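# Four arms sort stickered items into matching-color containers

## Task

Put every item into the container whose color matches the color of the sticker on that item.

## Robot and tools

Robots: four identical i2rt Big YAM arms named arm1, arm2, arm3 and arm4. Each has six revolute joints, a two-finger gripper and a wrist camera (arm1_cam_wrist to arm4_cam_wrist). Four fixed room cameras also exist: cam_room_a1, cam_room_a2, cam_room_b1, cam_room_b2. Each arm reaches roughly 1.0 m from its joint1 axis. With joints 1 and 6 at 0 and the hand level and forward, the wrist camera rides on top of the hand looking toward the fingertips.

Frames: one shared scene frame, metres, origin on the floor, +z up. Arm feet (base_link), each facing its own +x: arm1 at x=-0.644 y=+1.377 z=+0.914 quat_wxyz=(+0.682, +0.007, +0.004, +0.731); arm2 at x=-0.655 y=-0.555 z=+0.928 quat_wxyz=(+0.747, +0.002, +0.000, -0.665); arm3 at x=+0.651 y=-1.332 z=+0.868 quat_wxyz=(+0.663, -0.004, -0.006, -0.748); arm4 at x=+0.648 y=+0.477 z=+0.879 quat_wxyz=(+0.687, +0.001, +0.003, +0.727). The printed 'hand' point lies between the finger pads, about 1 cm short of the tips; fingers point along the hand's +z, and close along its y. hand_target is where the hand would be at the joint targets currently held. Printed hand positions get less accurate far out.

move: one action for any subset of arms. Top-level keys are arm1..arm4 (each optional; an omitted arm receives nothing new) plus 'cameras'. Inside an arm's object:
- joints: absolute targets by name. joint1_rad -2.879 to 2.879 (base yaw, positive counter-clockwise seen from above, 0 = along the foot's +x); joint2_rad 0 to 3.141 (shoulder; 0 = upper arm pointing back, increasing lifts it up then forward); joint3_rad 0 to 3.019 (elbow; 0 = folded); joint4_rad -1.692 to 1.57 (hand pitch, positive raises fingers); joint5_rad -1.57 to 1.57 (sideways swing, positive to the arm's right); joint6_rad -2.094 to 2.094 (roll, positive clockwise seen from behind the hand); gripper_m 0 to 0.093 (fingertip gap in metres). Done tolerances: ±0.045, ±0.14, ±0.09, ±0.055, ±0.03, ±0.035 rad, gripper ±0.003 m.
- target: one list of seven numbers per arm, [x, y, z, qw, qx, qy, qz], an absolute hand pose in the scene frame (metres, unit quaternion). The hand follows a straight line from its hand_target toward it. With target, joints may only contain gripper_m.
- speed: top path speed, 0.002 to 0.5 m/s (default 0.25), allowed only with target; rotation capped at twice that in rad/s.
- min_time_s: 0.1 to 8 s, the minimum duration of that arm's joint motions.
All motions in a call start together; all hand paths in one call finish together, paced by the slowest. A path takes 0.5 to 10 s and is cut off after 10 s. Each control step clips the path point to within 100 mm and 20 degrees of the measured hand, then solves damped IK, favouring position. Expect the hand to lag, drift, overshoot speed near full stretch, and stop a centimetre or more off. Joint-space moves can sweep wide because joints move at different rates. Paths ignore obstacles and other arms.
'cameras': list of names, ['all'], or [] ; omitted means all for an empty move, none otherwise. An empty move returns full state, scene number and images.

Results: per-arm joint_positions, Joint velocities (same order, rad/s, gripper m/s; 'within noise' means still), joint torques (N m, positive toward larger angle, include gravity, offsets and noise; values 3 and 4 wrap at ±28), hand, hand_target, joint_status, hand_status, on_its_own. The 'move' line lists each arm sent motion with 'done' or its worst status. Arms not named appear under 'as last shown' with 'not commanded'. The 'pictures' line gives image order; images may lag the state slightly. Status words: off_target (stopped short, may still push); time_out (joints keep a nearby target and keep pushing; send the reported positions to relax); not_followed / 'joint command not followed' / 'pose unreachable' (a self/inter-arm clearance check withheld targets; the gripper part still runs, and the arm may keep trying); limit_stop_at_motor_heat (re-send the target after a heat stop). 'held at' in on_its_own is a target, not a reading.

Gripper: on a hard object at full force the reading can be up to 0.005 m below the object's width (some read up to 0.002 wider). Closed on nothing it reads 0.000 to 0.003. A target about 0.005 m under the first-contact reading gives full force (about 50 to 64 N per pad); go gentler on soft items. Open well above the reading to release.

wait: seconds 0 to 10, plus optional cameras; nothing new is commanded. zoom_image: camera name and region [x0, y0, x1, y1] in pixels from the top-left, at most 504 by 504, on a camera in the latest images. read_manual: licence texts only. finished_scene: scene number; irreversible, and the packing must stay done without the robots. A refused move or wait cancels the rest of that reply's robot calls in the scene; an invalid call (unknown key) does not.

Avoid: pushing items off the work area or onto the floor, dropping items from height, releasing while moving, slamming into fixed or heavy things, arms pressing hard on each other (including one gripper closing on another's fingers; the clearance check can be late and ignores fingers, housings and cameras), and long hard pushes, stretched holds or unreachable poses, which heat motors (MOTOR HOT at 85 °C; at 100 °C the arm goes limp for 30 to 60 s or more). Loose objects may get brief outside nudges. Smooth, low-effort, quick motion is preferred.

Each tool is called after "Emit:" in YAML: its name, and indented under it one key for each argument.

## Session

Emit:
move:

Scene clock: 0.00 s.
Joint torques (N m): no reading
Motor temperatures (°C): arm1=[21 24 27 23 21 21 21] | arm2=[23 24 26 22 22 20 23] | arm3=[24 23 24 23 24 23 23] | arm4=[22 22 24 22 24 21 24]
Heat: arm1: hottest joint3_rad 27 °C; arm2: hottest joint3_rad 26 °C; arm3: hottest joint1_rad 24 °C; arm4: hottest joint3_rad 24 °C.
Joint velocities: within noise
arm1.joint_positions: joint1_rad=-0.168 joint2_rad=+0.560 joint3_rad=+1.361 joint4_rad=-1.410 joint5_rad=+0.240 joint6_rad=+0.692 gripper_m=+0.09396
arm1.joint_status: not commanded
arm1.hand: x=-0.5739 y=+1.5732 z=+1.4376 quat_wxyz=(-0.303, +0.280, -0.837, -0.359) (m; scene frame)
arm1.hand_target: x=-0.5739 y=+1.5706 z=+1.4504 quat_wxyz=(-0.308, +0.276, -0.832, -0.370) (m; scene frame)
arm1.hand_status: not commanded
arm2.joint_positions: joint1_rad=+0.198 joint2_rad=+0.636 joint3_rad=+1.409 joint4_rad=-1.213 joint5_rad=-0.086 joint6_rad=-0.484 gripper_m=+0.09396
arm2.joint_status: not commanded
arm2.hand: x=-0.5635 y=-0.7948 z=+1.4992 quat_wxyz=(-0.373, -0.297, -0.790, +0.384) (m; scene frame)
arm2.hand_target: x=-0.5645 y=-0.7917 z=+1.5099 quat_wxyz=(-0.379, -0.294, -0.785, +0.392) (m; scene frame)
arm2.hand_status: not commanded
arm3.joint_positions: joint1_rad=+0.130 joint2_rad=+0.649 joint3_rad=+1.447 joint4_rad=-1.615 joint5_rad=+0.075 joint6_rad=+0.392 gripper_m=+0.09396
arm3.joint_status: not commanded
arm3.hand: x=+0.6387 y=-1.5222 z=+1.3768 quat_wxyz=(-0.293, -0.776, -0.507, +0.235) (m; scene frame)
arm3.hand_target: x=+0.6387 y=-1.5210 z=+1.3861 quat_wxyz=(-0.302, -0.772, -0.504, +0.241) (m; scene frame)
arm3.hand_status: not commanded
arm4.joint_positions: joint1_rad=+0.147 joint2_rad=+0.586 joint3_rad=+1.324 joint4_rad=-1.592 joint5_rad=+0.245 joint6_rad=+0.670 gripper_m=+0.09396
arm4.joint_status: not commanded
arm4.hand: x=+0.6543 y=+0.6697 z=+1.3488 quat_wxyz=(-0.224, +0.451, -0.815, -0.287) (m; scene frame)
arm4.hand_target: x=+0.6546 y=+0.6685 z=+1.3591 quat_wxyz=(-0.227, +0.447, -0.812, -0.299) (m; scene frame)
arm4.hand_status: not commanded
pictures: arm1_cam_wrist, arm2_cam_wrist, arm3_cam_wrist, arm4_cam_wrist, cam_room_a1, cam_room_a2, cam_room_b1, cam_room_b2
Images, in order (width x height): arm1_cam_wrist 672x504, arm2_cam_wrist 672x504, arm3_cam_wrist 672x504, arm4_cam_wrist 672x504, cam_room_a1 672x504, cam_room_a2 672x504, cam_room_b1 672x504, cam_room_b2 672x504.

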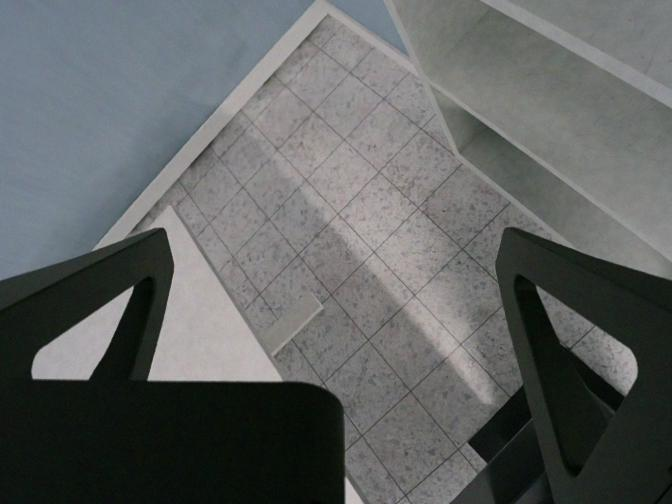

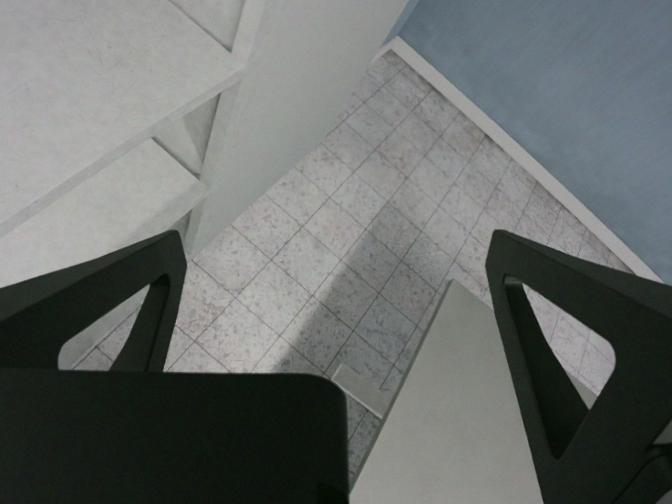

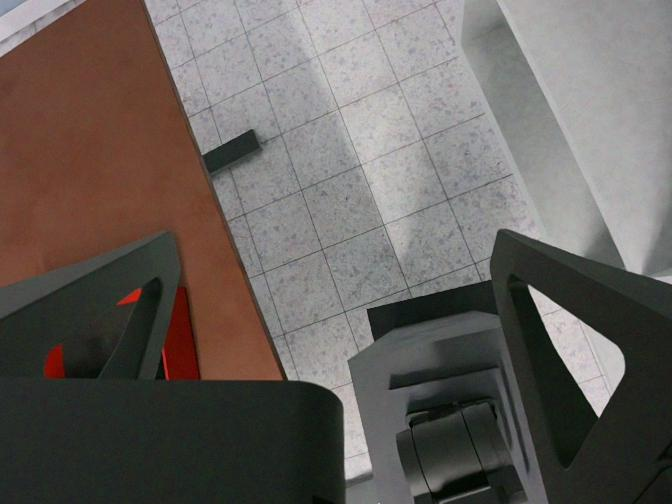

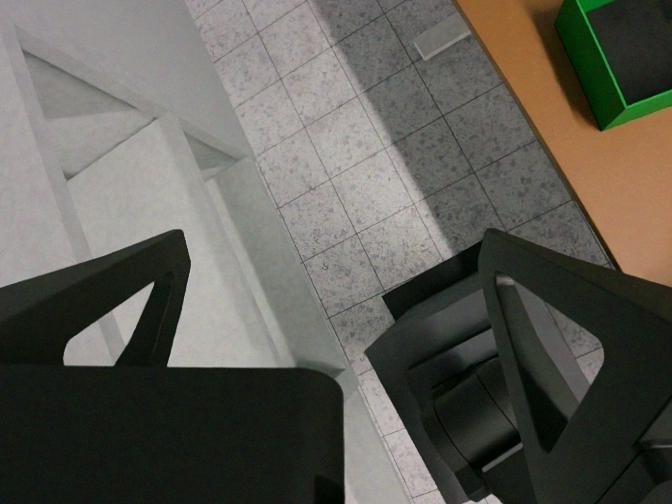

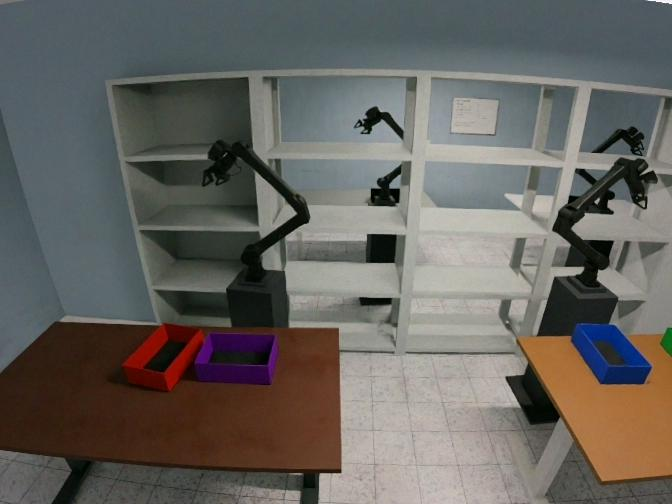

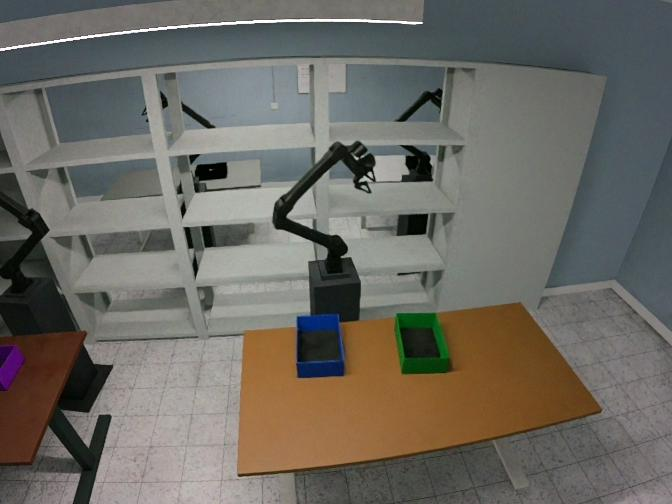

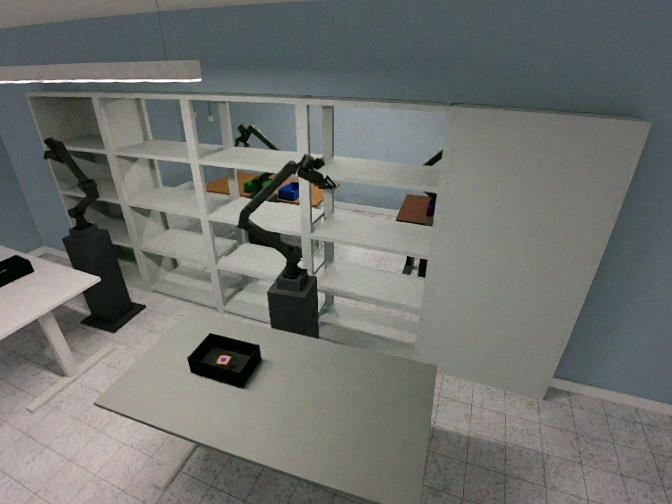

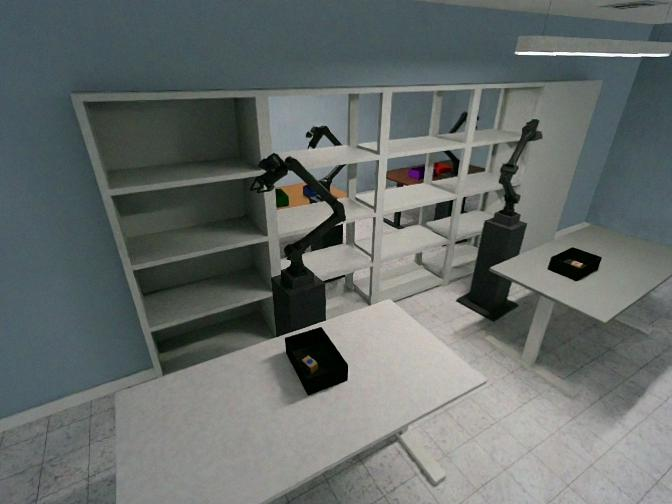

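Emit:
move:
  arm1: {"joints":{"joint1_rad":1.5,"joint2_rad":1.93,"joint3_rad":1.9,"joint4_rad":-1.5,"joint5_rad":0,"joint6_rad":0},"min_time_s":3}
  arm2: {"joints":{"joint1_rad":-1.687,"joint2_rad":1.93,"joint3_rad":1.9,"joint4_rad":-1.5,"joint5_rad":0,"joint6_rad":0},"min_time_s":3}
  arm3: {"joints":{"joint1_rad":1.69,"joint2_rad":1.9,"joint3_rad":2.04,"joint4_rad":-1.68,"joint5_rad":0,"joint6_rad":0},"min_time_s":3}
  arm4: {"joints":{"joint1_rad":-1.627,"joint2_rad":1.9,"joint3_rad":2.04,"joint4_rad":-1.68,"joint5_rad":0,"joint6_rad":0},"min_time_s":3}
  cameras: ["arm1_cam_wrist","arm2_cam_wrist","arm3_cam_wrist","arm4_cam_wrist"]

Scene clock: 18.13 s.
Joint torques (N m): arm1=[-2.49 -17.2 15.92 0.05 0.1 -0.09] | arm2=[0.85 -20.72 15.21 0.17 0.01 0.2] | arm3=[0.26 -22.01 12.89 -0.4 0.05 -0.12] | arm4=[0.56 -20.48 11.6 -0.31 -0.04 -0.09]
Motor temperatures (°C): arm1=[21 24 30 23 21 21 21] | arm2=[23 24 29 22 22 20 23] | arm3=[24 23 27 23 24 23 23] | arm4=[22 22 27 22 24 21 24]
Heat: arm1: hottest joint3_rad 30 °C; arm2: hottest joint3_rad 29 °C; arm3: hottest joint3_rad 27 °C; arm4: hottest joint3_rad 27 °C.
move: arm1 done; arm2 done; arm3 done; arm4 done
Joint velocities: within noise
arm1.joint_positions: joint1_rad=+1.506 joint2_rad=+1.940 joint3_rad=+1.841 joint4_rad=-1.490 joint5_rad=-0.001 joint6_rad=+0.009 gripper_m=+0.09398
arm1.joint_status: all done
arm1.hand: x=-1.2384 y=+1.3748 z=+1.0969 quat_wxyz=(-0.001, +1.000, -0.002, +0.001) (m; scene frame)
arm1.hand_target: x=-1.2510 y=+1.3785 z=+1.1253 quat_wxyz=(-0.001, +1.000, -0.001, -0.028) (m; scene frame)
arm1.hand_status: not commanded
arm2.joint_positions: joint1_rad=-1.689 joint2_rad=+1.920 joint3_rad=+1.843 joint4_rad=-1.488 joint5_rad=+0.000 joint6_rad=-0.015 gripper_m=+0.09396
arm2.joint_status: all done
arm2.hand: x=-1.2530 y=-0.5549 z=+1.1126 quat_wxyz=(+0.001, -1.000, -0.007, +0.002) (m; scene frame)
arm2.hand_target: x=-1.2659 y=-0.5558 z=+1.1290 quat_wxyz=(+0.002, -1.000, +0.000, +0.020) (m; scene frame)
arm2.hand_status: not commanded
arm3.joint_positions: joint1_rad=+1.701 joint2_rad=+1.906 joint3_rad=+1.989 joint4_rad=-1.672 joint5_rad=+0.000 joint6_rad=+0.007 gripper_m=+0.09398
arm3.joint_status: all done
arm3.hand: x=+1.2372 y=-1.3232 z=+1.1173 quat_wxyz=(+0.009, +0.001, -1.000, +0.007) (m; scene frame)
arm3.hand_target: x=+1.2451 y=-1.3293 z=+1.1405 quat_wxyz=(-0.016, -0.001, -1.000, +0.007) (m; scene frame)
arm3.hand_status: not commanded
arm4.joint_positions: joint1_rad=-1.627 joint2_rad=+1.896 joint3_rad=+1.991 joint4_rad=-1.669 joint5_rad=+0.003 joint6_rad=+0.014 gripper_m=+0.09396
arm4.joint_status: all done
arm4.hand: x=+1.2355 y=+0.4776 z=+1.1325 quat_wxyz=(+0.004, -0.007, -1.000, +0.003) (m; scene frame)
arm4.hand_target: x=+1.2437 y=+0.4780 z=+1.1486 quat_wxyz=(-0.013, +0.000, -1.000, +0.002) (m; scene frame)
arm4.hand_status: not commanded
pictures: arm1_cam_wrist, arm2_cam_wrist, arm3_cam_wrist, arm4_cam_wrist
Images, in order (width x height): arm1_cam_wrist 672x504, arm2_cam_wrist 672x504, arm3_cam_wrist 672x504, arm4_cam_wrist 672x504.

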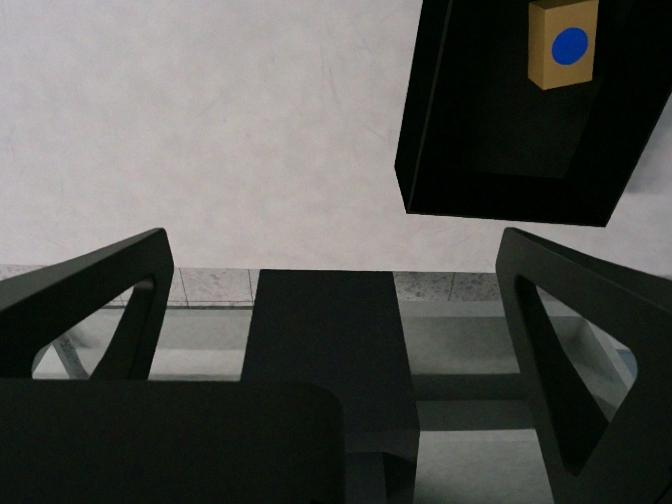

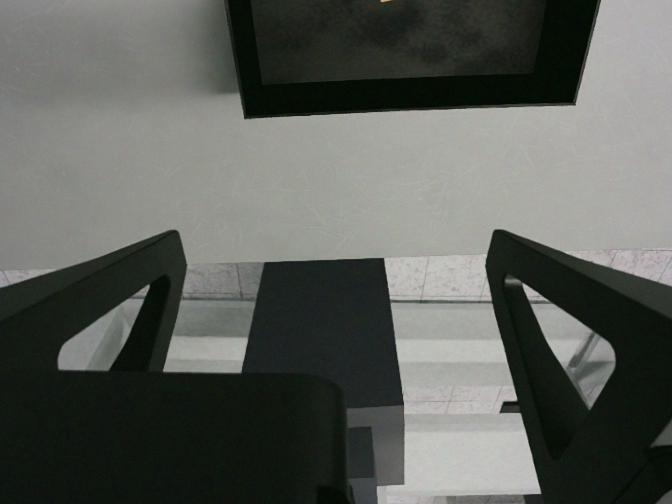

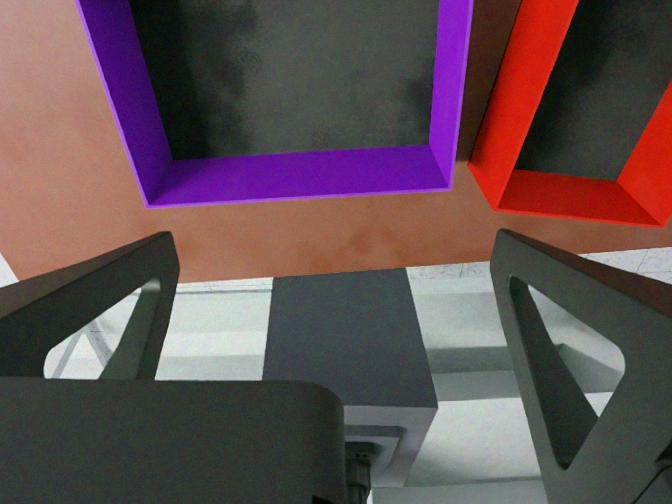

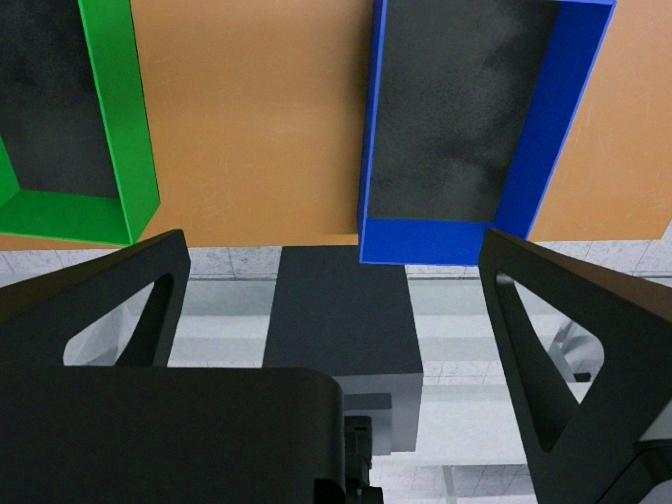

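Emit:
move:
  arm1: {"target":[-1.238,1.57,0.91,0,0.9964,0.0849,0],"speed":0.25}
  arm2: {"target":[-1.315,-0.512,0.96,0,1,-0.0,0],"speed":0.25}
  arm3: {"joints":{"joint2_rad":0.7,"joint3_rad":0.5,"joint4_rad":-0.25,"joint6_rad":0},"min_time_s":2.5}
  arm4: {"joints":{"joint2_rad":0.7,"joint3_rad":0.5,"joint4_rad":-0.25,"joint6_rad":0},"min_time_s":2.5}
  cameras: ["arm1_cam_wrist","arm2_cam_wrist"]

Scene clock: 40.10 s.
Joint torques (N m): arm1=[0.09 -18.55 10.21 0.62 -0.01 -0.09] | arm2=[-0.03 -22.59 12.64 1.18 -0.13 -0.07] | arm3=[0.5 -2.55 9.58 2.5 0.03 -0.11] | arm4=[0.67 -3.08 9.69 2.14 -0.01 -0.11]
Motor temperatures (°C): arm1=[21 25 32 23 21 21 21] | arm2=[23 26 32 22 22 20 23] | arm3=[24 25 28 23 24 23 23] | arm4=[22 23 31 22 24 21 24]
Heat: arm1: hottest joint3_rad 32 °C; arm2: hottest joint3_rad 32 °C; arm3: hottest joint3_rad 28 °C; arm4: hottest joint3_rad 31 °C.
move: arm1 done; arm2 off_target; arm3 done; arm4 done
Joint velocities: within noise
arm1.joint_positions: joint1_rad=+1.183 joint2_rad=+2.159 joint3_rad=+1.675 joint4_rad=-1.126 joint5_rad=+0.002 joint6_rad=-0.474 gripper_m=+0.09398
arm1.joint_status: not commanded
arm1.hand: x=-1.2292 y=+1.5717 z=+0.9057 quat_wxyz=(+0.005, +0.997, +0.077, +0.011) (m; scene frame)
arm1.hand_target: x=-1.2379 y=+1.5699 z=+0.9101 quat_wxyz=(+0.000, +0.996, +0.085, +0.000) (m; scene frame)
arm1.hand_status: done (0.010 m and 1.6 deg from the pose sent, 0.270 m and 10.0 deg at the start)
arm2.joint_positions: joint1_rad=-1.746 joint2_rad=+2.170 joint3_rad=+1.843 joint4_rad=-1.268 joint5_rad=+0.000 joint6_rad=-0.051 gripper_m=+0.09396
arm2.joint_status: not commanded
arm2.hand: x=-1.3013 y=-0.5174 z=+0.9613 quat_wxyz=(+0.001, -1.000, +0.004, -0.013) (m; scene frame)
arm2.hand_target: x=-1.3145 y=-0.5119 z=+0.9603 quat_wxyz=(+0.000, -1.000, +0.000, +0.000) (m; scene frame)
arm2.hand_status: off_target (0.015 m and 1.5 deg from the pose sent, 0.170 m and 0.9 deg at the start)
arm3.joint_positions: joint1_rad=+1.701 joint2_rad=+0.702 joint3_rad=+0.502 joint4_rad=-0.268 joint5_rad=+0.000 joint6_rad=+0.007 gripper_m=+0.09398
arm3.joint_status: all done
arm3.hand: x=+1.0230 y=-1.3253 z=+1.1074 quat_wxyz=(-0.525, +0.004, -0.851, +0.001) (m; scene frame)
arm3.hand_target: x=+1.0243 y=-1.3294 z=+1.1105 quat_wxyz=(-0.532, +0.003, -0.847, +0.006) (m; scene frame)
arm3.hand_status: not commanded
arm4.joint_positions: joint1_rad=-1.627 joint2_rad=+0.705 joint3_rad=+0.494 joint4_rad=-0.269 joint5_rad=+0.003 joint6_rad=+0.014 gripper_m=+0.09396
arm4.joint_status: all done
arm4.hand: x=+1.0198 y=+0.4774 z=+1.1105 quat_wxyz=(-0.517, -0.006, -0.856, -0.001) (m; scene frame)
arm4.hand_target: x=+1.0227 y=+0.4778 z=+1.1203 quat_wxyz=(-0.530, +0.001, -0.848, +0.001) (m; scene frame)
arm4.hand_status: not commanded
pictures: arm1_cam_wrist, arm2_cam_wrist
Images, in order (width x height): arm1_cam_wrist 672x504, arm2_cam_wrist 672x504.

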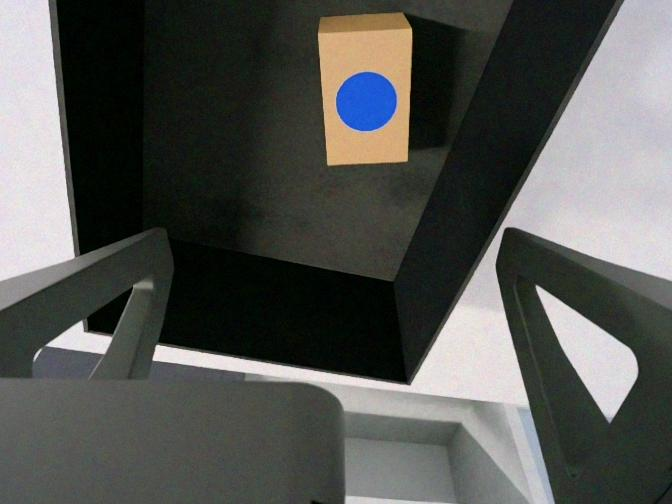

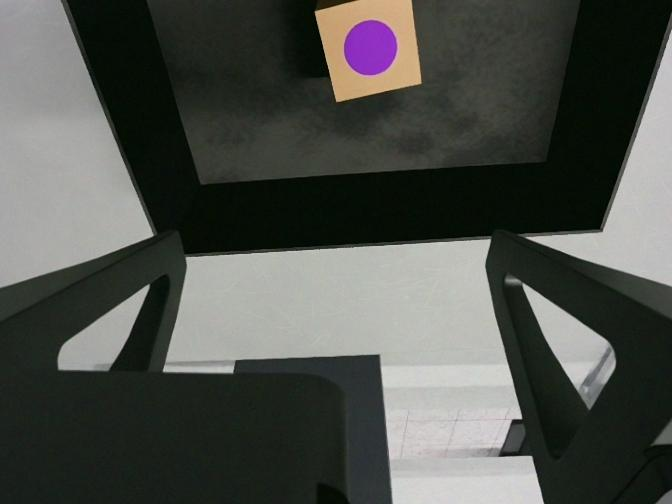

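Emit:
move:
  arm1: {"target":[-1.243,1.584,0.80,0,0.9964,0.0849,0],"speed":0.2}
  arm2: {"target":[-1.330,-0.494,0.82,0,0.9957,0.0924,0],"speed":0.2}
  arm3: {"joints":{"joint1_rad":-1.991},"min_time_s":4}
  arm4: {"joints":{"joint1_rad":0.904},"min_time_s":3.5}
  cameras: ["arm1_cam_wrist","arm2_cam_wrist"]

Scene clock: 60.63 s.
Joint torques (N m): arm1=[-2.55 -19.72 9.2 0.77 0.02 -0.08] | arm2=[0.21 -24.29 11.38 1.13 -0.15 -0.09] | arm3=[0.62 -2.9 9.5 2.5 0.02 -0.11] | arm4=[0.73 -3.37 9.95 2.11 0.04 -0.06]
Motor temperatures (°C): arm1=[21 25 33 23 21 21 21] | arm2=[23 26 32 22 22 20 23] | arm3=[24 25 28 23 24 23 23] | arm4=[22 23 33 22 24 21 24]
Heat: arm1: hottest joint3_rad 33 °C; arm2: hottest joint3_rad 32 °C; arm3: hottest joint3_rad 28 °C; arm4: hottest joint3_rad 33 °C.
move: arm1 off_target; arm2 off_target; arm3 done; arm4 done
Joint velocities: within noise
arm1.joint_positions: joint1_rad=+1.182 joint2_rad=+2.336 joint3_rad=+1.670 joint4_rad=-0.943 joint5_rad=+0.002 joint6_rad=-0.493 gripper_m=+0.09398
arm1.joint_status: not commanded
arm1.hand: x=-1.2375 y=+1.5746 z=+0.7965 quat_wxyz=(+0.005, +0.996, +0.086, +0.011) (m; scene frame)
arm1.hand_target: x=-1.2429 y=+1.5839 z=+0.8001 quat_wxyz=(+0.000, +0.996, +0.085, +0.000) (m; scene frame)
arm1.hand_status: off_target (0.011 m and 1.3 deg from the pose sent, 0.107 m and 1.7 deg at the start)
arm2.joint_positions: joint1_rad=-1.771 joint2_rad=+2.389 joint3_rad=+1.843 joint4_rad=-1.050 joint5_rad=-0.001 joint6_rad=-0.260 gripper_m=+0.09396
arm2.joint_status: not commanded
arm2.hand: x=-1.3174 y=-0.4995 z=+0.8205 quat_wxyz=(-0.001, -0.996, -0.088, -0.013) (m; scene frame)
arm2.hand_target: x=-1.3296 y=-0.4940 z=+0.8202 quat_wxyz=(+0.000, -0.996, -0.092, +0.000) (m; scene frame)
arm2.hand_status: off_target (0.014 m and 1.6 deg from the pose sent, 0.146 m and 11.1 deg at the start)
arm3.joint_positions: joint1_rad=-1.982 joint2_rad=+0.702 joint3_rad=+0.502 joint4_rad=-0.268 joint5_rad=+0.000 joint6_rad=+0.007 gripper_m=+0.09400
arm3.joint_status: all done
arm3.hand: x=+0.3300 y=-1.1391 z=+1.1041 quat_wxyz=(+0.131, -0.822, +0.230, +0.504) (m; scene frame)
arm3.hand_target: x=+0.3306 y=-1.1355 z=+1.1070 quat_wxyz=(+0.137, -0.818, +0.230, +0.510) (m; scene frame)
arm3.hand_status: not commanded
arm4.joint_positions: joint1_rad=+0.905 joint2_rad=+0.705 joint3_rad=+0.494 joint4_rad=-0.269 joint5_rad=+0.002 joint6_rad=+0.013 gripper_m=+0.09398
arm4.joint_status: all done
arm4.hand: x=+0.3453 y=+0.6911 z=+1.1130 quat_wxyz=(-0.151, +0.813, -0.264, -0.497) (m; scene frame)
arm4.hand_target: x=+0.3430 y=+0.6927 z=+1.1228 quat_wxyz=(-0.158, +0.807, -0.256, -0.509) (m; scene frame)
arm4.hand_status: not commanded
pictures: arm1_cam_wrist, arm2_cam_wrist
Images, in order (width x height): arm1_cam_wrist 672x504, arm2_cam_wrist 672x504.

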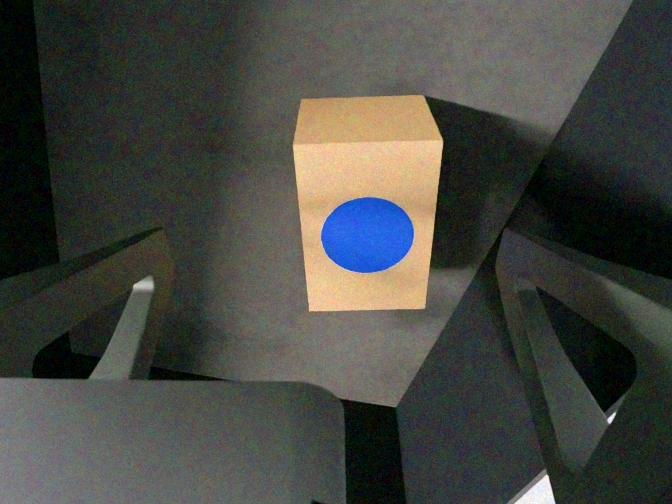

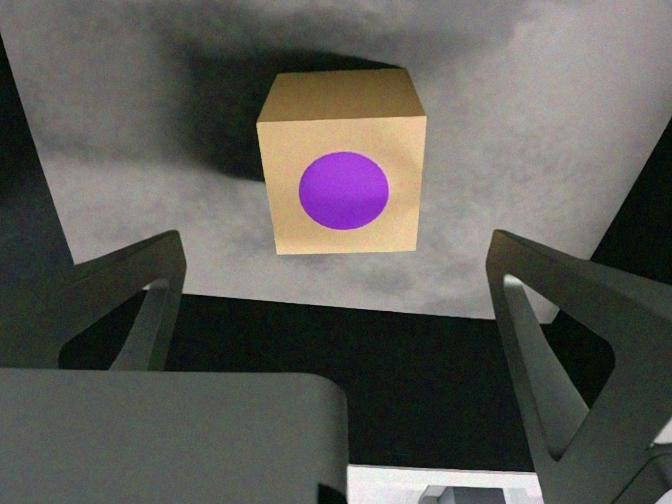

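Emit:
move:
  arm1: {"target":[-1.245,1.597,0.79,0,0.9964,0.0849,0],"speed":0.1,"joints":{"gripper_m":0.064}}
  arm2: {"target":[-1.337,-0.492,0.763,0,0.9957,0.0924,0],"speed":0.1}
  cameras: ["arm1_cam_wrist","arm2_cam_wrist"]

Scene clock: 74.43 s.
Joint torques (N m): arm1=[-2.14 -18.26 11.33 0.84 0.02 -0.07] | arm2=[-0.03 -24 12.4 1.11 -0.17 -0.09] | arm3=[0.85 -2.96 9.48 2.52 0.02 -0.12] | arm4=[0.85 -3.19 9.85 2.15 0.03 -0.09]
Motor temperatures (°C): arm1=[21 27 33 23 21 21 21] | arm2=[23 26 32 22 22 20 23] | arm3=[24 24 28 23 24 23 23] | arm4=[22 22 34 22 24 21 24]
Heat: arm1: hottest joint3_rad 33 °C; arm2: hottest joint3_rad 32 °C; arm3: hottest joint3_rad 28 °C; arm4: hottest joint3_rad 34 °C.
move: arm1 off_target; arm2 off_target
Joint velocities: within noise
arm1.joint_positions: joint1_rad=+1.160 joint2_rad=+2.348 joint3_rad=+1.670 joint4_rad=-0.940 joint5_rad=+0.002 joint6_rad=-0.511 gripper_m=+0.06406
arm1.joint_status: all done
arm1.hand: x=-1.2309 y=+1.5867 z=+0.7891 quat_wxyz=(+0.007, +0.996, +0.084, +0.015) (m; scene frame)
arm1.hand_target: x=-1.2444 y=+1.5969 z=+0.7904 quat_wxyz=(+0.000, +0.996, +0.085, +0.000) (m; scene frame)
arm1.hand_status: off_target (0.017 m and 1.8 deg from the pose sent, 0.024 m and 1.3 deg at the start)
arm2.joint_positions: joint1_rad=-1.771 joint2_rad=+2.487 joint3_rad=+1.867 joint4_rad=-0.985 joint5_rad=-0.001 joint6_rad=-0.262 gripper_m=+0.09396
arm2.joint_status: not commanded
arm2.hand: x=-1.3186 y=-0.4992 z=+0.7646 quat_wxyz=(-0.002, -0.996, -0.089, -0.018) (m; scene frame)
arm2.hand_target: x=-1.3361 y=-0.4920 z=+0.7637 quat_wxyz=(+0.000, -0.996, -0.092, +0.000) (m; scene frame)
arm2.hand_status: off_target (0.020 m and 2.1 deg from the pose sent, 0.061 m and 1.6 deg at the start)
arm3, arm4: as last shown
pictures: arm1_cam_wrist, arm2_cam_wrist
Images, in order (width x height): arm1_cam_wrist 672x504, arm2_cam_wrist 672x504.

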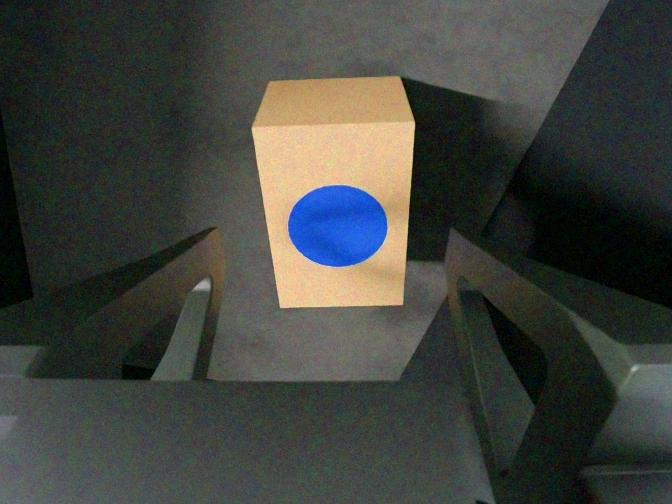

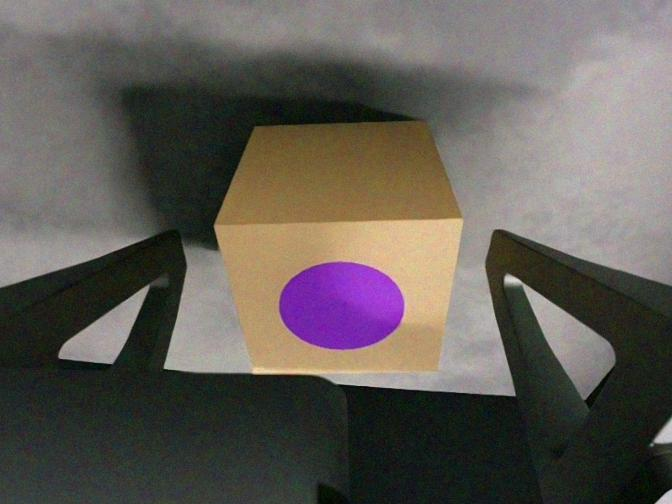

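Emit:
move:
  arm1: {"target":[-1.252,1.597,0.757,0,0.9964,0.0849,0],"speed":0.1}
  arm2: {"joints":{"gripper_m":0.044}}
  cameras: ["arm1_cam_wrist","arm2_cam_wrist"]

Scene clock: 81.20 s.
Joint torques (N m): arm1=[-1.9 -19.43 11.99 0.75 0.01 -0.01] | arm2=[0.03 -24.06 12.34 1.1 -0.15 -0.08] | arm3=[0.56 -2.61 9.52 2.51 0.02 -0.12] | arm4=[0.56 -2.78 9.88 2.06 0.05 -0.06]
Motor temperatures (°C): arm1=[21 27 33 23 21 21 21] | arm2=[23 26 32 22 22 20 23] | arm3=[24 24 28 23 24 23 23] | arm4=[22 22 34 22 24 21 24]
Heat: arm1: hottest joint3_rad 33 °C; arm2: hottest joint3_rad 32 °C; arm3: hottest joint3_rad 28 °C; arm4: hottest joint3_rad 34 °C.
move: arm1 off_target; arm2 off_target
Joint velocities: within noise
arm1.joint_positions: joint1_rad=+1.160 joint2_rad=+2.426 joint3_rad=+1.691 joint4_rad=-0.905 joint5_rad=+0.002 joint6_rad=-0.511 gripper_m=+0.06406
arm1.joint_status: not commanded
arm1.hand: x=-1.2289 y=+1.5858 z=+0.7481 quat_wxyz=(+0.011, +0.996, +0.085, +0.024) (m; scene frame)
arm1.hand_target: x=-1.2509 y=+1.5967 z=+0.7578 quat_wxyz=(+0.000, +0.996, +0.085, +0.000) (m; scene frame)
arm1.hand_status: off_target (0.027 m and 3.1 deg from the pose sent, 0.040 m and 1.8 deg at the start)
arm2.joint_positions: joint1_rad=-1.771 joint2_rad=+2.487 joint3_rad=+1.868 joint4_rad=-0.985 joint5_rad=-0.001 joint6_rad=-0.263 gripper_m=+0.05314
arm2.joint_status: gripper_m off_target (ended at +0.05316, target +0.04400)
arm2.hand: x=-1.3191 y=-0.4992 z=+0.7649 quat_wxyz=(-0.002, -0.996, -0.090, -0.017) (m; scene frame)
arm2.hand_target: x=-1.3361 y=-0.4921 z=+0.7637 quat_wxyz=(+0.000, -0.996, -0.092, +0.000) (m; scene frame)
arm2.hand_status: not commanded
arm3, arm4: as last shown
pictures: arm1_cam_wrist, arm2_cam_wrist
Images, in order (width x height): arm1_cam_wrist 672x504, arm2_cam_wrist 672x504.

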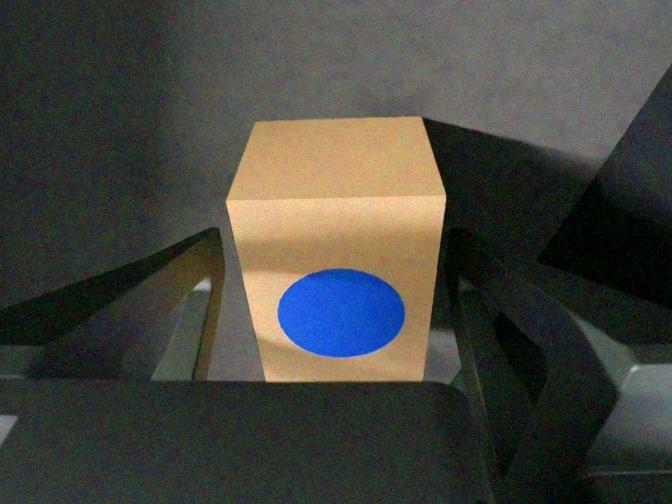

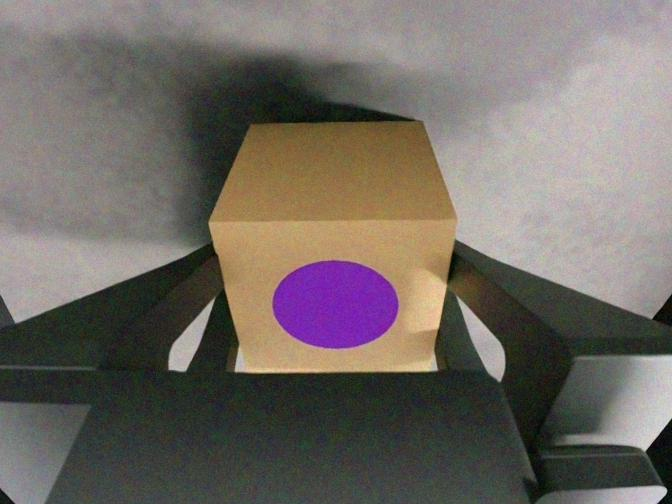

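Emit:
move:
  arm1: {"joints":{"gripper_m":0.036}}
  cameras: ["arm1_cam_wrist"]

Scene clock: 84.20 s.
Joint torques (N m): arm1=[-1.67 -19.6 11.81 0.75 -0.01 -0.03] | arm2=[-0.09 -23.88 12.34 1.09 -0.15 -0.07] | arm3=[0.73 -2.73 9.46 2.54 0.02 -0.13] | arm4=[1.03 -3.14 9.85 2.06 0.04 -0.08]
Motor temperatures (°C): arm1=[21 27 33 23 21 21 21] | arm2=[23 27 33 22 22 20 23] | arm3=[24 24 28 23 24 23 23] | arm4=[22 22 35 22 24 21 24]
Heat: arm1: hottest joint3_rad 33 °C; arm2: hottest joint3_rad 33 °C; arm3: hottest joint3_rad 28 °C; arm4: hottest joint3_rad 35 °C.
move: arm1 off_target
Joint velocities: within noise
arm1.joint_positions: joint1_rad=+1.160 joint2_rad=+2.426 joint3_rad=+1.692 joint4_rad=-0.905 joint5_rad=+0.003 joint6_rad=-0.511 gripper_m=+0.04408
arm1.joint_status: gripper_m off_target (ended at +0.04411, target +0.03600)
arm1.hand: x=-1.2296 y=+1.5861 z=+0.7484 quat_wxyz=(+0.011, +0.996, +0.085, +0.023) (m; scene frame)
arm1.hand_target: x=-1.2509 y=+1.5967 z=+0.7578 quat_wxyz=(+0.000, +0.996, +0.085, +0.000) (m; scene frame)
arm1.hand_status: not commanded
arm2, arm3, arm4: as last shown
pictures: arm1_cam_wrist
Images, in order (width x height): arm1_cam_wrist 672x504.

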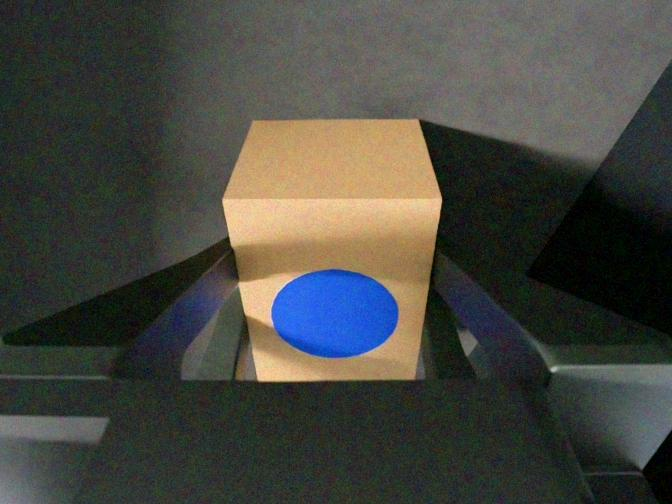

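Emit:
move:
  arm1: {"target":[-1.20,1.57,0.95,0,0.9964,0.0849,0],"speed":0.2}
  arm2: {"target":[-1.27,-0.50,0.95,0,0.9957,0.0924,0],"speed":0.2}
  cameras: ["arm1_cam_wrist","arm2_cam_wrist"]

Emit:
move:
  arm1: {"joints":{"joint1_rad":0.2,"joint2_rad":0.992,"joint3_rad":0.87,"joint4_rad":-1.428,"joint6_rad":0},"min_time_s":2.5}
  arm2: {"joints":{"joint1_rad":-0.2,"joint2_rad":0.992,"joint3_rad":0.87,"joint4_rad":-1.428,"joint6_rad":0},"min_time_s":2.5}

Emit:
move:
  arm1: {"joints":{"joint1_rad":-2.24},"min_time_s":3.5}
  arm2: {"joints":{"joint1_rad":0.93},"min_time_s":2.5}
  cameras: ["cam_room_b1","cam_room_b2","arm3_cam_wrist","arm4_cam_wrist"]

Scene clock: 97.27 s.
Joint torques (N m): arm1=[-0.62 -17.55 9.63 0.09 -0.06 0.12] | arm2=[0.21 -23.41 8.79 0.16 -0.18 -0.05] | arm3=[0.62 -2.78 9.5 2.47 0.02 -0.11] | arm4=[0.56 -2.84 9.89 2.22 0 -0.04]
Motor temperatures (°C): arm1=[21 27 34 23 21 21 22] | arm2=[23 27 33 22 22 20 23] | arm3=[24 24 28 23 24 23 23] | arm4=[22 22 35 22 24 21 24]
Heat: arm1: hottest joint3_rad 34 °C; arm2: hottest joint3_rad 33 °C; arm3: hottest joint3_rad 28 °C; arm4: hottest joint3_rad 35 °C.
move: arm1 done; arm2 done
Joint velocities: within noise
arm1.joint_positions: joint1_rad=+1.160 joint2_rad=+2.039 joint3_rad=+1.573 joint4_rad=-1.125 joint5_rad=+0.003 joint6_rad=-0.510 gripper_m=+0.04408
arm1.joint_status: not commanded
arm1.hand: x=-1.1987 y=+1.5757 z=+0.9419 quat_wxyz=(+0.001, +0.996, +0.084, +0.002) (m; scene frame)
arm1.hand_target: x=-1.2000 y=+1.5701 z=+0.9499 quat_wxyz=(+0.000, +0.996, +0.085, +0.000) (m; scene frame)
arm1.hand_status: done (0.010 m and 0.2 deg from the pose sent, 0.204 m and 2.9 deg at the start)
arm2.joint_positions: joint1_rad=-1.771 joint2_rad=+2.092 joint3_rad=+1.680 joint4_rad=-1.137 joint5_rad=-0.001 joint6_rad=-0.263 gripper_m=+0.05314
arm2.joint_status: not commanded
arm2.hand: x=-1.2776 y=-0.5033 z=+0.9513 quat_wxyz=(+0.003, -0.996, -0.090, +0.010) (m; scene frame)
arm2.hand_target: x=-1.2701 y=-0.5001 z=+0.9500 quat_wxyz=(+0.000, -0.996, -0.092, +0.000) (m; scene frame)
arm2.hand_status: done (0.008 m and 1.2 deg from the pose sent, 0.192 m and 2.0 deg at the start)
arm3, arm4: as last shown
pictures: arm1_cam_wrist, arm2_cam_wrist
Images, in order (width x height): arm1_cam_wrist 672x504, arm2_cam_wrist 672x504.

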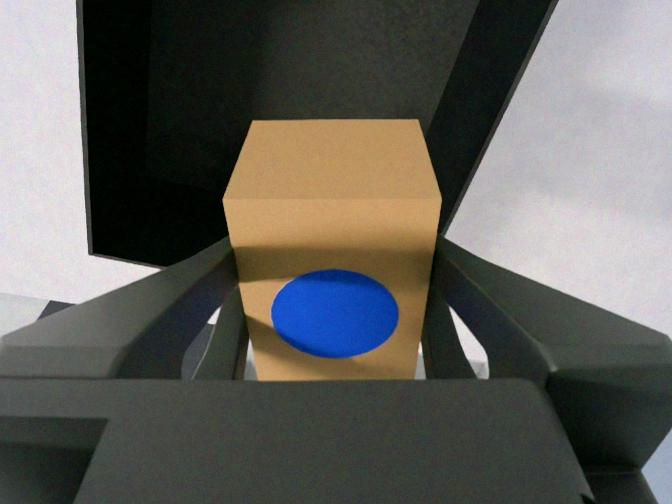

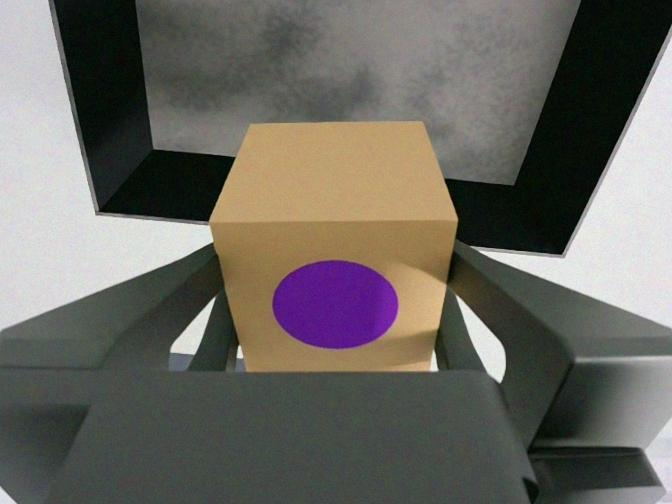

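Scene clock: 100.30 s.
Joint torques (N m): arm1=[-1.08 -2.55 10.65 0.12 -0.02 0.12] | arm2=[0.73 -6.36 9.66 0.36 -0.01 0.23] | arm3=[0.79 -2.84 9.51 2.5 0.02 -0.11] | arm4=[1.08 -3.31 9.94 2.19 0 -0.07]
Motor temperatures (°C): arm1=[21 27 34 23 21 21 22] | arm2=[23 27 33 22 22 20 24] | arm3=[24 24 28 23 24 23 23] | arm4=[22 22 35 22 24 21 24]
Heat: arm1: hottest joint3_rad 34 °C; arm2: hottest joint3_rad 33 °C; arm3: hottest joint3_rad 28 °C; arm4: hottest joint3_rad 35 °C.
move: arm1 done; arm2 done
Joint velocities: within noise
arm1.joint_positions: joint1_rad=+0.206 joint2_rad=+0.996 joint3_rad=+0.868 joint4_rad=-1.419 joint5_rad=+0.002 joint6_rad=-0.009 gripper_m=+0.04408
arm1.joint_status: all done
arm1.hand: x=-0.7097 y=+1.6249 z=+1.1044 quat_wxyz=(-0.005, +0.800, -0.600, -0.016) (m; scene frame)
arm1.hand_target: x=-0.7078 y=+1.6236 z=+1.1060 quat_wxyz=(-0.004, +0.795, -0.606, -0.015) (m; scene frame)
arm1.hand_status: not commanded
arm2.joint_positions: joint1_rad=-0.200 joint2_rad=+0.995 joint3_rad=+0.880 joint4_rad=-1.418 joint5_rad=-0.004 joint6_rad=-0.015 gripper_m=+0.05314
arm2.joint_status: all done
arm2.hand: x=-0.6770 y=-0.8164 z=+1.1211 quat_wxyz=(-0.014, -0.731, -0.683, +0.011) (m; scene frame)
arm2.hand_target: x=-0.6765 y=-0.8108 z=+1.1177 quat_wxyz=(-0.008, -0.736, -0.677, +0.005) (m; scene frame)
arm2.hand_status: not commanded
arm3, arm4: as last shown
pictures: none

Scene clock: 104.13 s.
Joint torques (N m): arm1=[-1.85 -2.61 10.58 0.34 0.07 0.04] | arm2=[0.91 -6.36 9.68 0.38 0 0.2] | arm3=[0.62 -2.84 9.51 2.48 0.02 -0.13] | arm4=[0.85 -2.67 9.85 2.32 0.04 -0.07]
Motor temperatures (°C): arm1=[21 27 34 23 21 21 22] | arm2=[23 27 33 22 22 20 24] | arm3=[24 24 28 23 24 23 23] | arm4=[22 22 35 22 24 21 24]
Heat: arm1: hottest joint3_rad 34 °C; arm2: hottest joint3_rad 33 °C; arm3: hottest joint3_rad 28 °C; arm4: hottest joint3_rad 35 °C.
move: arm1 done; arm2 done
Joint velocities: within noise
arm1.joint_positions: joint1_rad=-2.237 joint2_rad=+0.996 joint3_rad=+0.868 joint4_rad=-1.419 joint5_rad=+0.002 joint6_rad=-0.007 gripper_m=+0.04408
arm1.joint_status: all done
arm1.hand: x=-0.4284 y=+1.2312 z=+1.0990 quat_wxyz=(-0.003, -0.291, -0.957, +0.006) (m; scene frame)
arm1.hand_target: x=-0.4303 y=+1.2315 z=+1.1006 quat_wxyz=(-0.002, -0.296, -0.955, +0.005) (m; scene frame)
arm1.hand_status: not commanded
arm2.joint_positions: joint1_rad=+0.928 joint2_rad=+0.995 joint3_rad=+0.880 joint4_rad=-1.418 joint5_rad=-0.004 joint6_rad=-0.015 gripper_m=+0.05314
arm2.joint_status: all done
arm2.hand: x=-0.4292 y=-0.6869 z=+1.1219 quat_wxyz=(-0.020, -0.253, -0.967, +0.001) (m; scene frame)
arm2.hand_target: x=-0.4338 y=-0.6837 z=+1.1185 quat_wxyz=(-0.011, -0.259, -0.966, -0.001) (m; scene frame)
arm2.hand_status: not commanded
arm3, arm4: as last shown
pictures: arm3_cam_wrist, arm4_cam_wrist, cam_room_b1, cam_room_b2
Images, in order (width x height): arm3_cam_wrist 672x504, arm4_cam_wrist 672x504, cam_room_b1 672x504, cam_room_b2 672x504.

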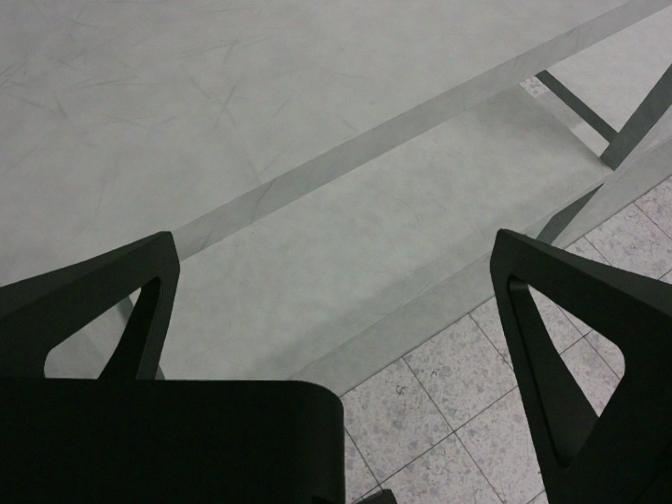

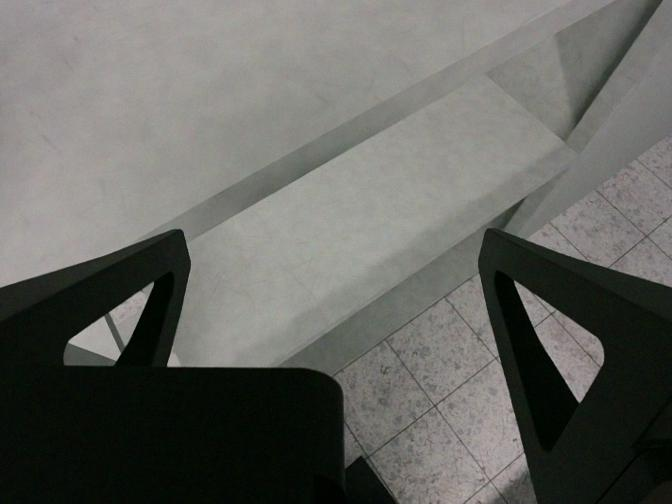

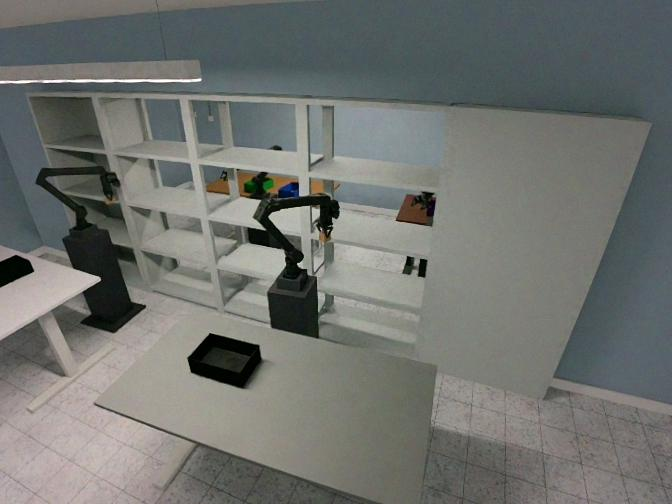

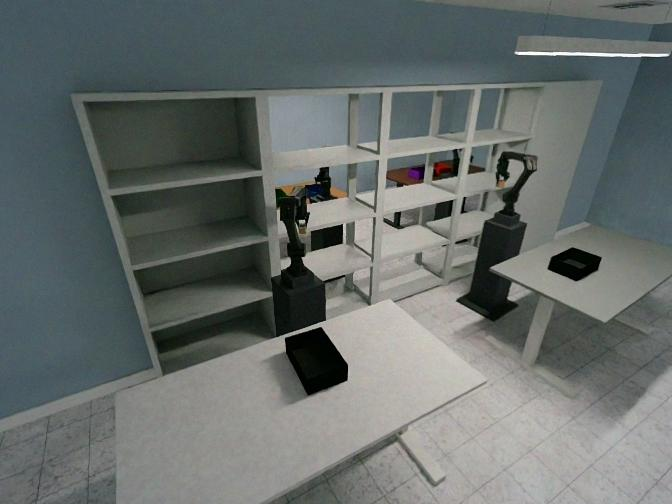

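Emit:
move:
  arm1: {"target":[-0.06,0.985,1.06,0,0.291,0.9567,0],"speed":0.2}
  arm2: {"target":[-0.052,-0.910,1.08,0,0.2631,0.9648,0],"speed":0.2}
  arm3: {"joints":{"joint2_rad":0.9,"joint3_rad":0.7,"joint4_rad":0.2},"min_time_s":2}
  arm4: {"joints":{"joint2_rad":0.9,"joint3_rad":0.7,"joint4_rad":0.2},"min_time_s":2}
  cameras: ["arm1_cam_wrist","arm2_cam_wrist","arm3_cam_wrist","arm4_cam_wrist"]

Scene clock: 113.43 s.
Joint torques (N m): arm1=[-1.79 -20.42 16.25 -0.01 -0.06 0.09] | arm2=[0.56 -23.82 15.65 0.1 0.14 0.22] | arm3=[0.67 -4.54 14.41 2.59 0.01 -0.12] | arm4=[0.38 -3.9 13.24 2.21 0.01 -0.09]
Motor temperatures (°C): arm1=[21 26 34 23 21 21 22] | arm2=[23 27 33 22 22 20 24] | arm3=[24 24 29 23 24 23 23] | arm4=[22 22 36 22 24 21 24]
Heat: arm1: hottest joint3_rad 34 °C; arm2: hottest joint3_rad 33 °C; arm3: hottest joint3_rad 29 °C; arm4: hottest joint3_rad 36 °C.
move: arm1 off_target; arm2 off_target; arm3 done; arm4 done
Joint velocities: within noise
arm1.joint_positions: joint1_rad=-2.237 joint2_rad=+2.253 joint3_rad=+2.258 joint4_rad=-1.607 joint5_rad=-0.005 joint6_rad=-0.007 gripper_m=+0.04408
arm1.joint_status: not commanded
arm1.hand: x=-0.0731 y=+0.9905 z=+1.0397 quat_wxyz=(+0.022, -0.291, -0.957, -0.006) (m; scene frame)
arm1.hand_target: x=-0.0611 y=+0.9857 z=+1.0603 quat_wxyz=(-0.001, -0.291, -0.957, +0.000) (m; scene frame)
arm1.hand_status: off_target (0.025 m and 2.6 deg from the pose sent, 0.445 m and 0.7 deg at the start)
arm2.joint_positions: joint1_rad=+0.928 joint2_rad=+2.243 joint3_rad=+2.265 joint4_rad=-1.615 joint5_rad=+0.000 joint6_rad=-0.012 gripper_m=+0.05314
arm2.joint_status: not commanded
arm2.hand: x=-0.0612 y=-0.9009 z=+1.0732 quat_wxyz=(+0.010, -0.254, -0.967, -0.005) (m; scene frame)
arm2.hand_target: x=-0.0527 y=-0.9095 z=+1.0799 quat_wxyz=(-0.001, -0.263, -0.965, +0.000) (m; scene frame)
arm2.hand_status: off_target (0.015 m and 1.7 deg from the pose sent, 0.440 m and 2.5 deg at the start)
arm3.joint_positions: joint1_rad=-1.982 joint2_rad=+0.891 joint3_rad=+0.644 joint4_rad=+0.182 joint5_rad=+0.000 joint6_rad=+0.007 gripper_m=+0.09400
arm3.joint_status: all done
arm3.hand: x=+0.2591 y=-1.0959 z=+1.2220 quat_wxyz=(+0.173, -0.705, +0.198, +0.659) (m; scene frame)
arm3.hand_target: x=+0.2546 y=-1.0879 z=+1.2572 quat_wxyz=(+0.184, -0.683, +0.193, +0.680) (m; scene frame)
arm3.hand_status: not commanded
arm4.joint_positions: joint1_rad=+0.905 joint2_rad=+0.886 joint3_rad=+0.646 joint4_rad=+0.180 joint5_rad=+0.002 joint6_rad=+0.013 gripper_m=+0.09398
arm4.joint_status: all done
arm4.hand: x=+0.2781 y=+0.7389 z=+1.2408 quat_wxyz=(-0.200, +0.692, -0.225, -0.656) (m; scene frame)
arm4.hand_target: x=+0.2712 y=+0.7438 z=+1.2732 quat_wxyz=(-0.211, +0.673, -0.214, -0.676) (m; scene frame)
arm4.hand_status: not commanded
pictures: arm1_cam_wrist, arm2_cam_wrist, arm3_cam_wrist, arm4_cam_wrist
Images, in order (width x height): arm1_cam_wrist 672x504, arm2_cam_wrist 672x504, arm3_cam_wrist 672x504, arm4_cam_wrist 672x504.

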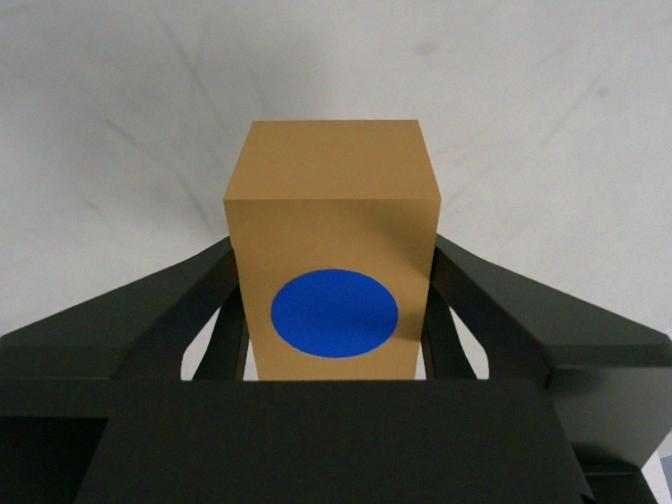

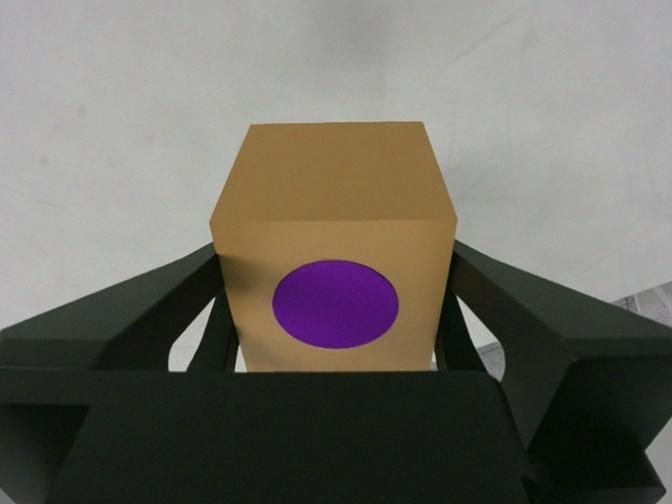

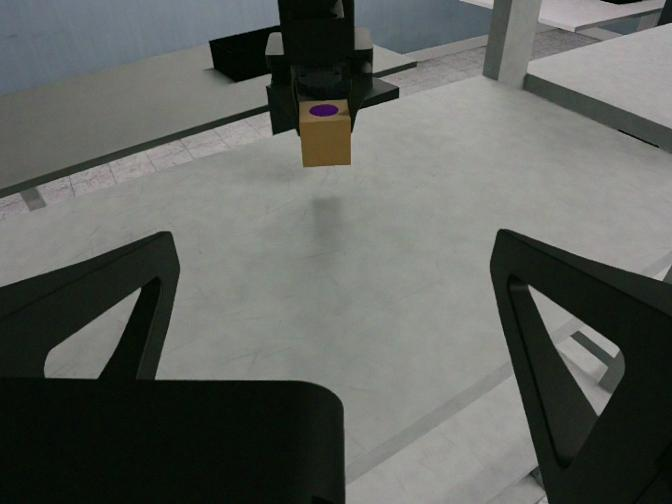

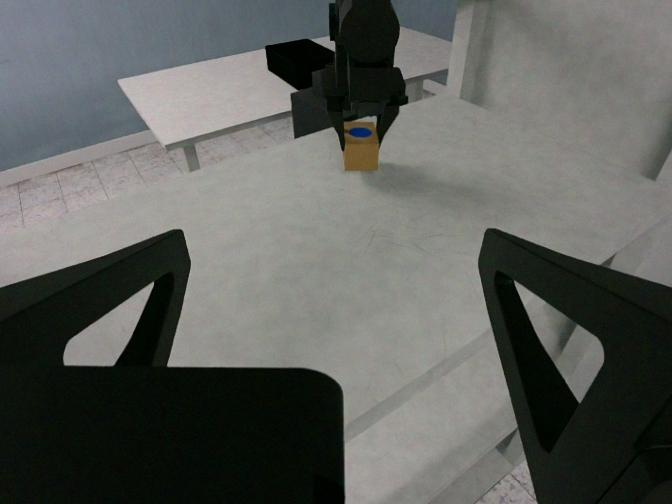

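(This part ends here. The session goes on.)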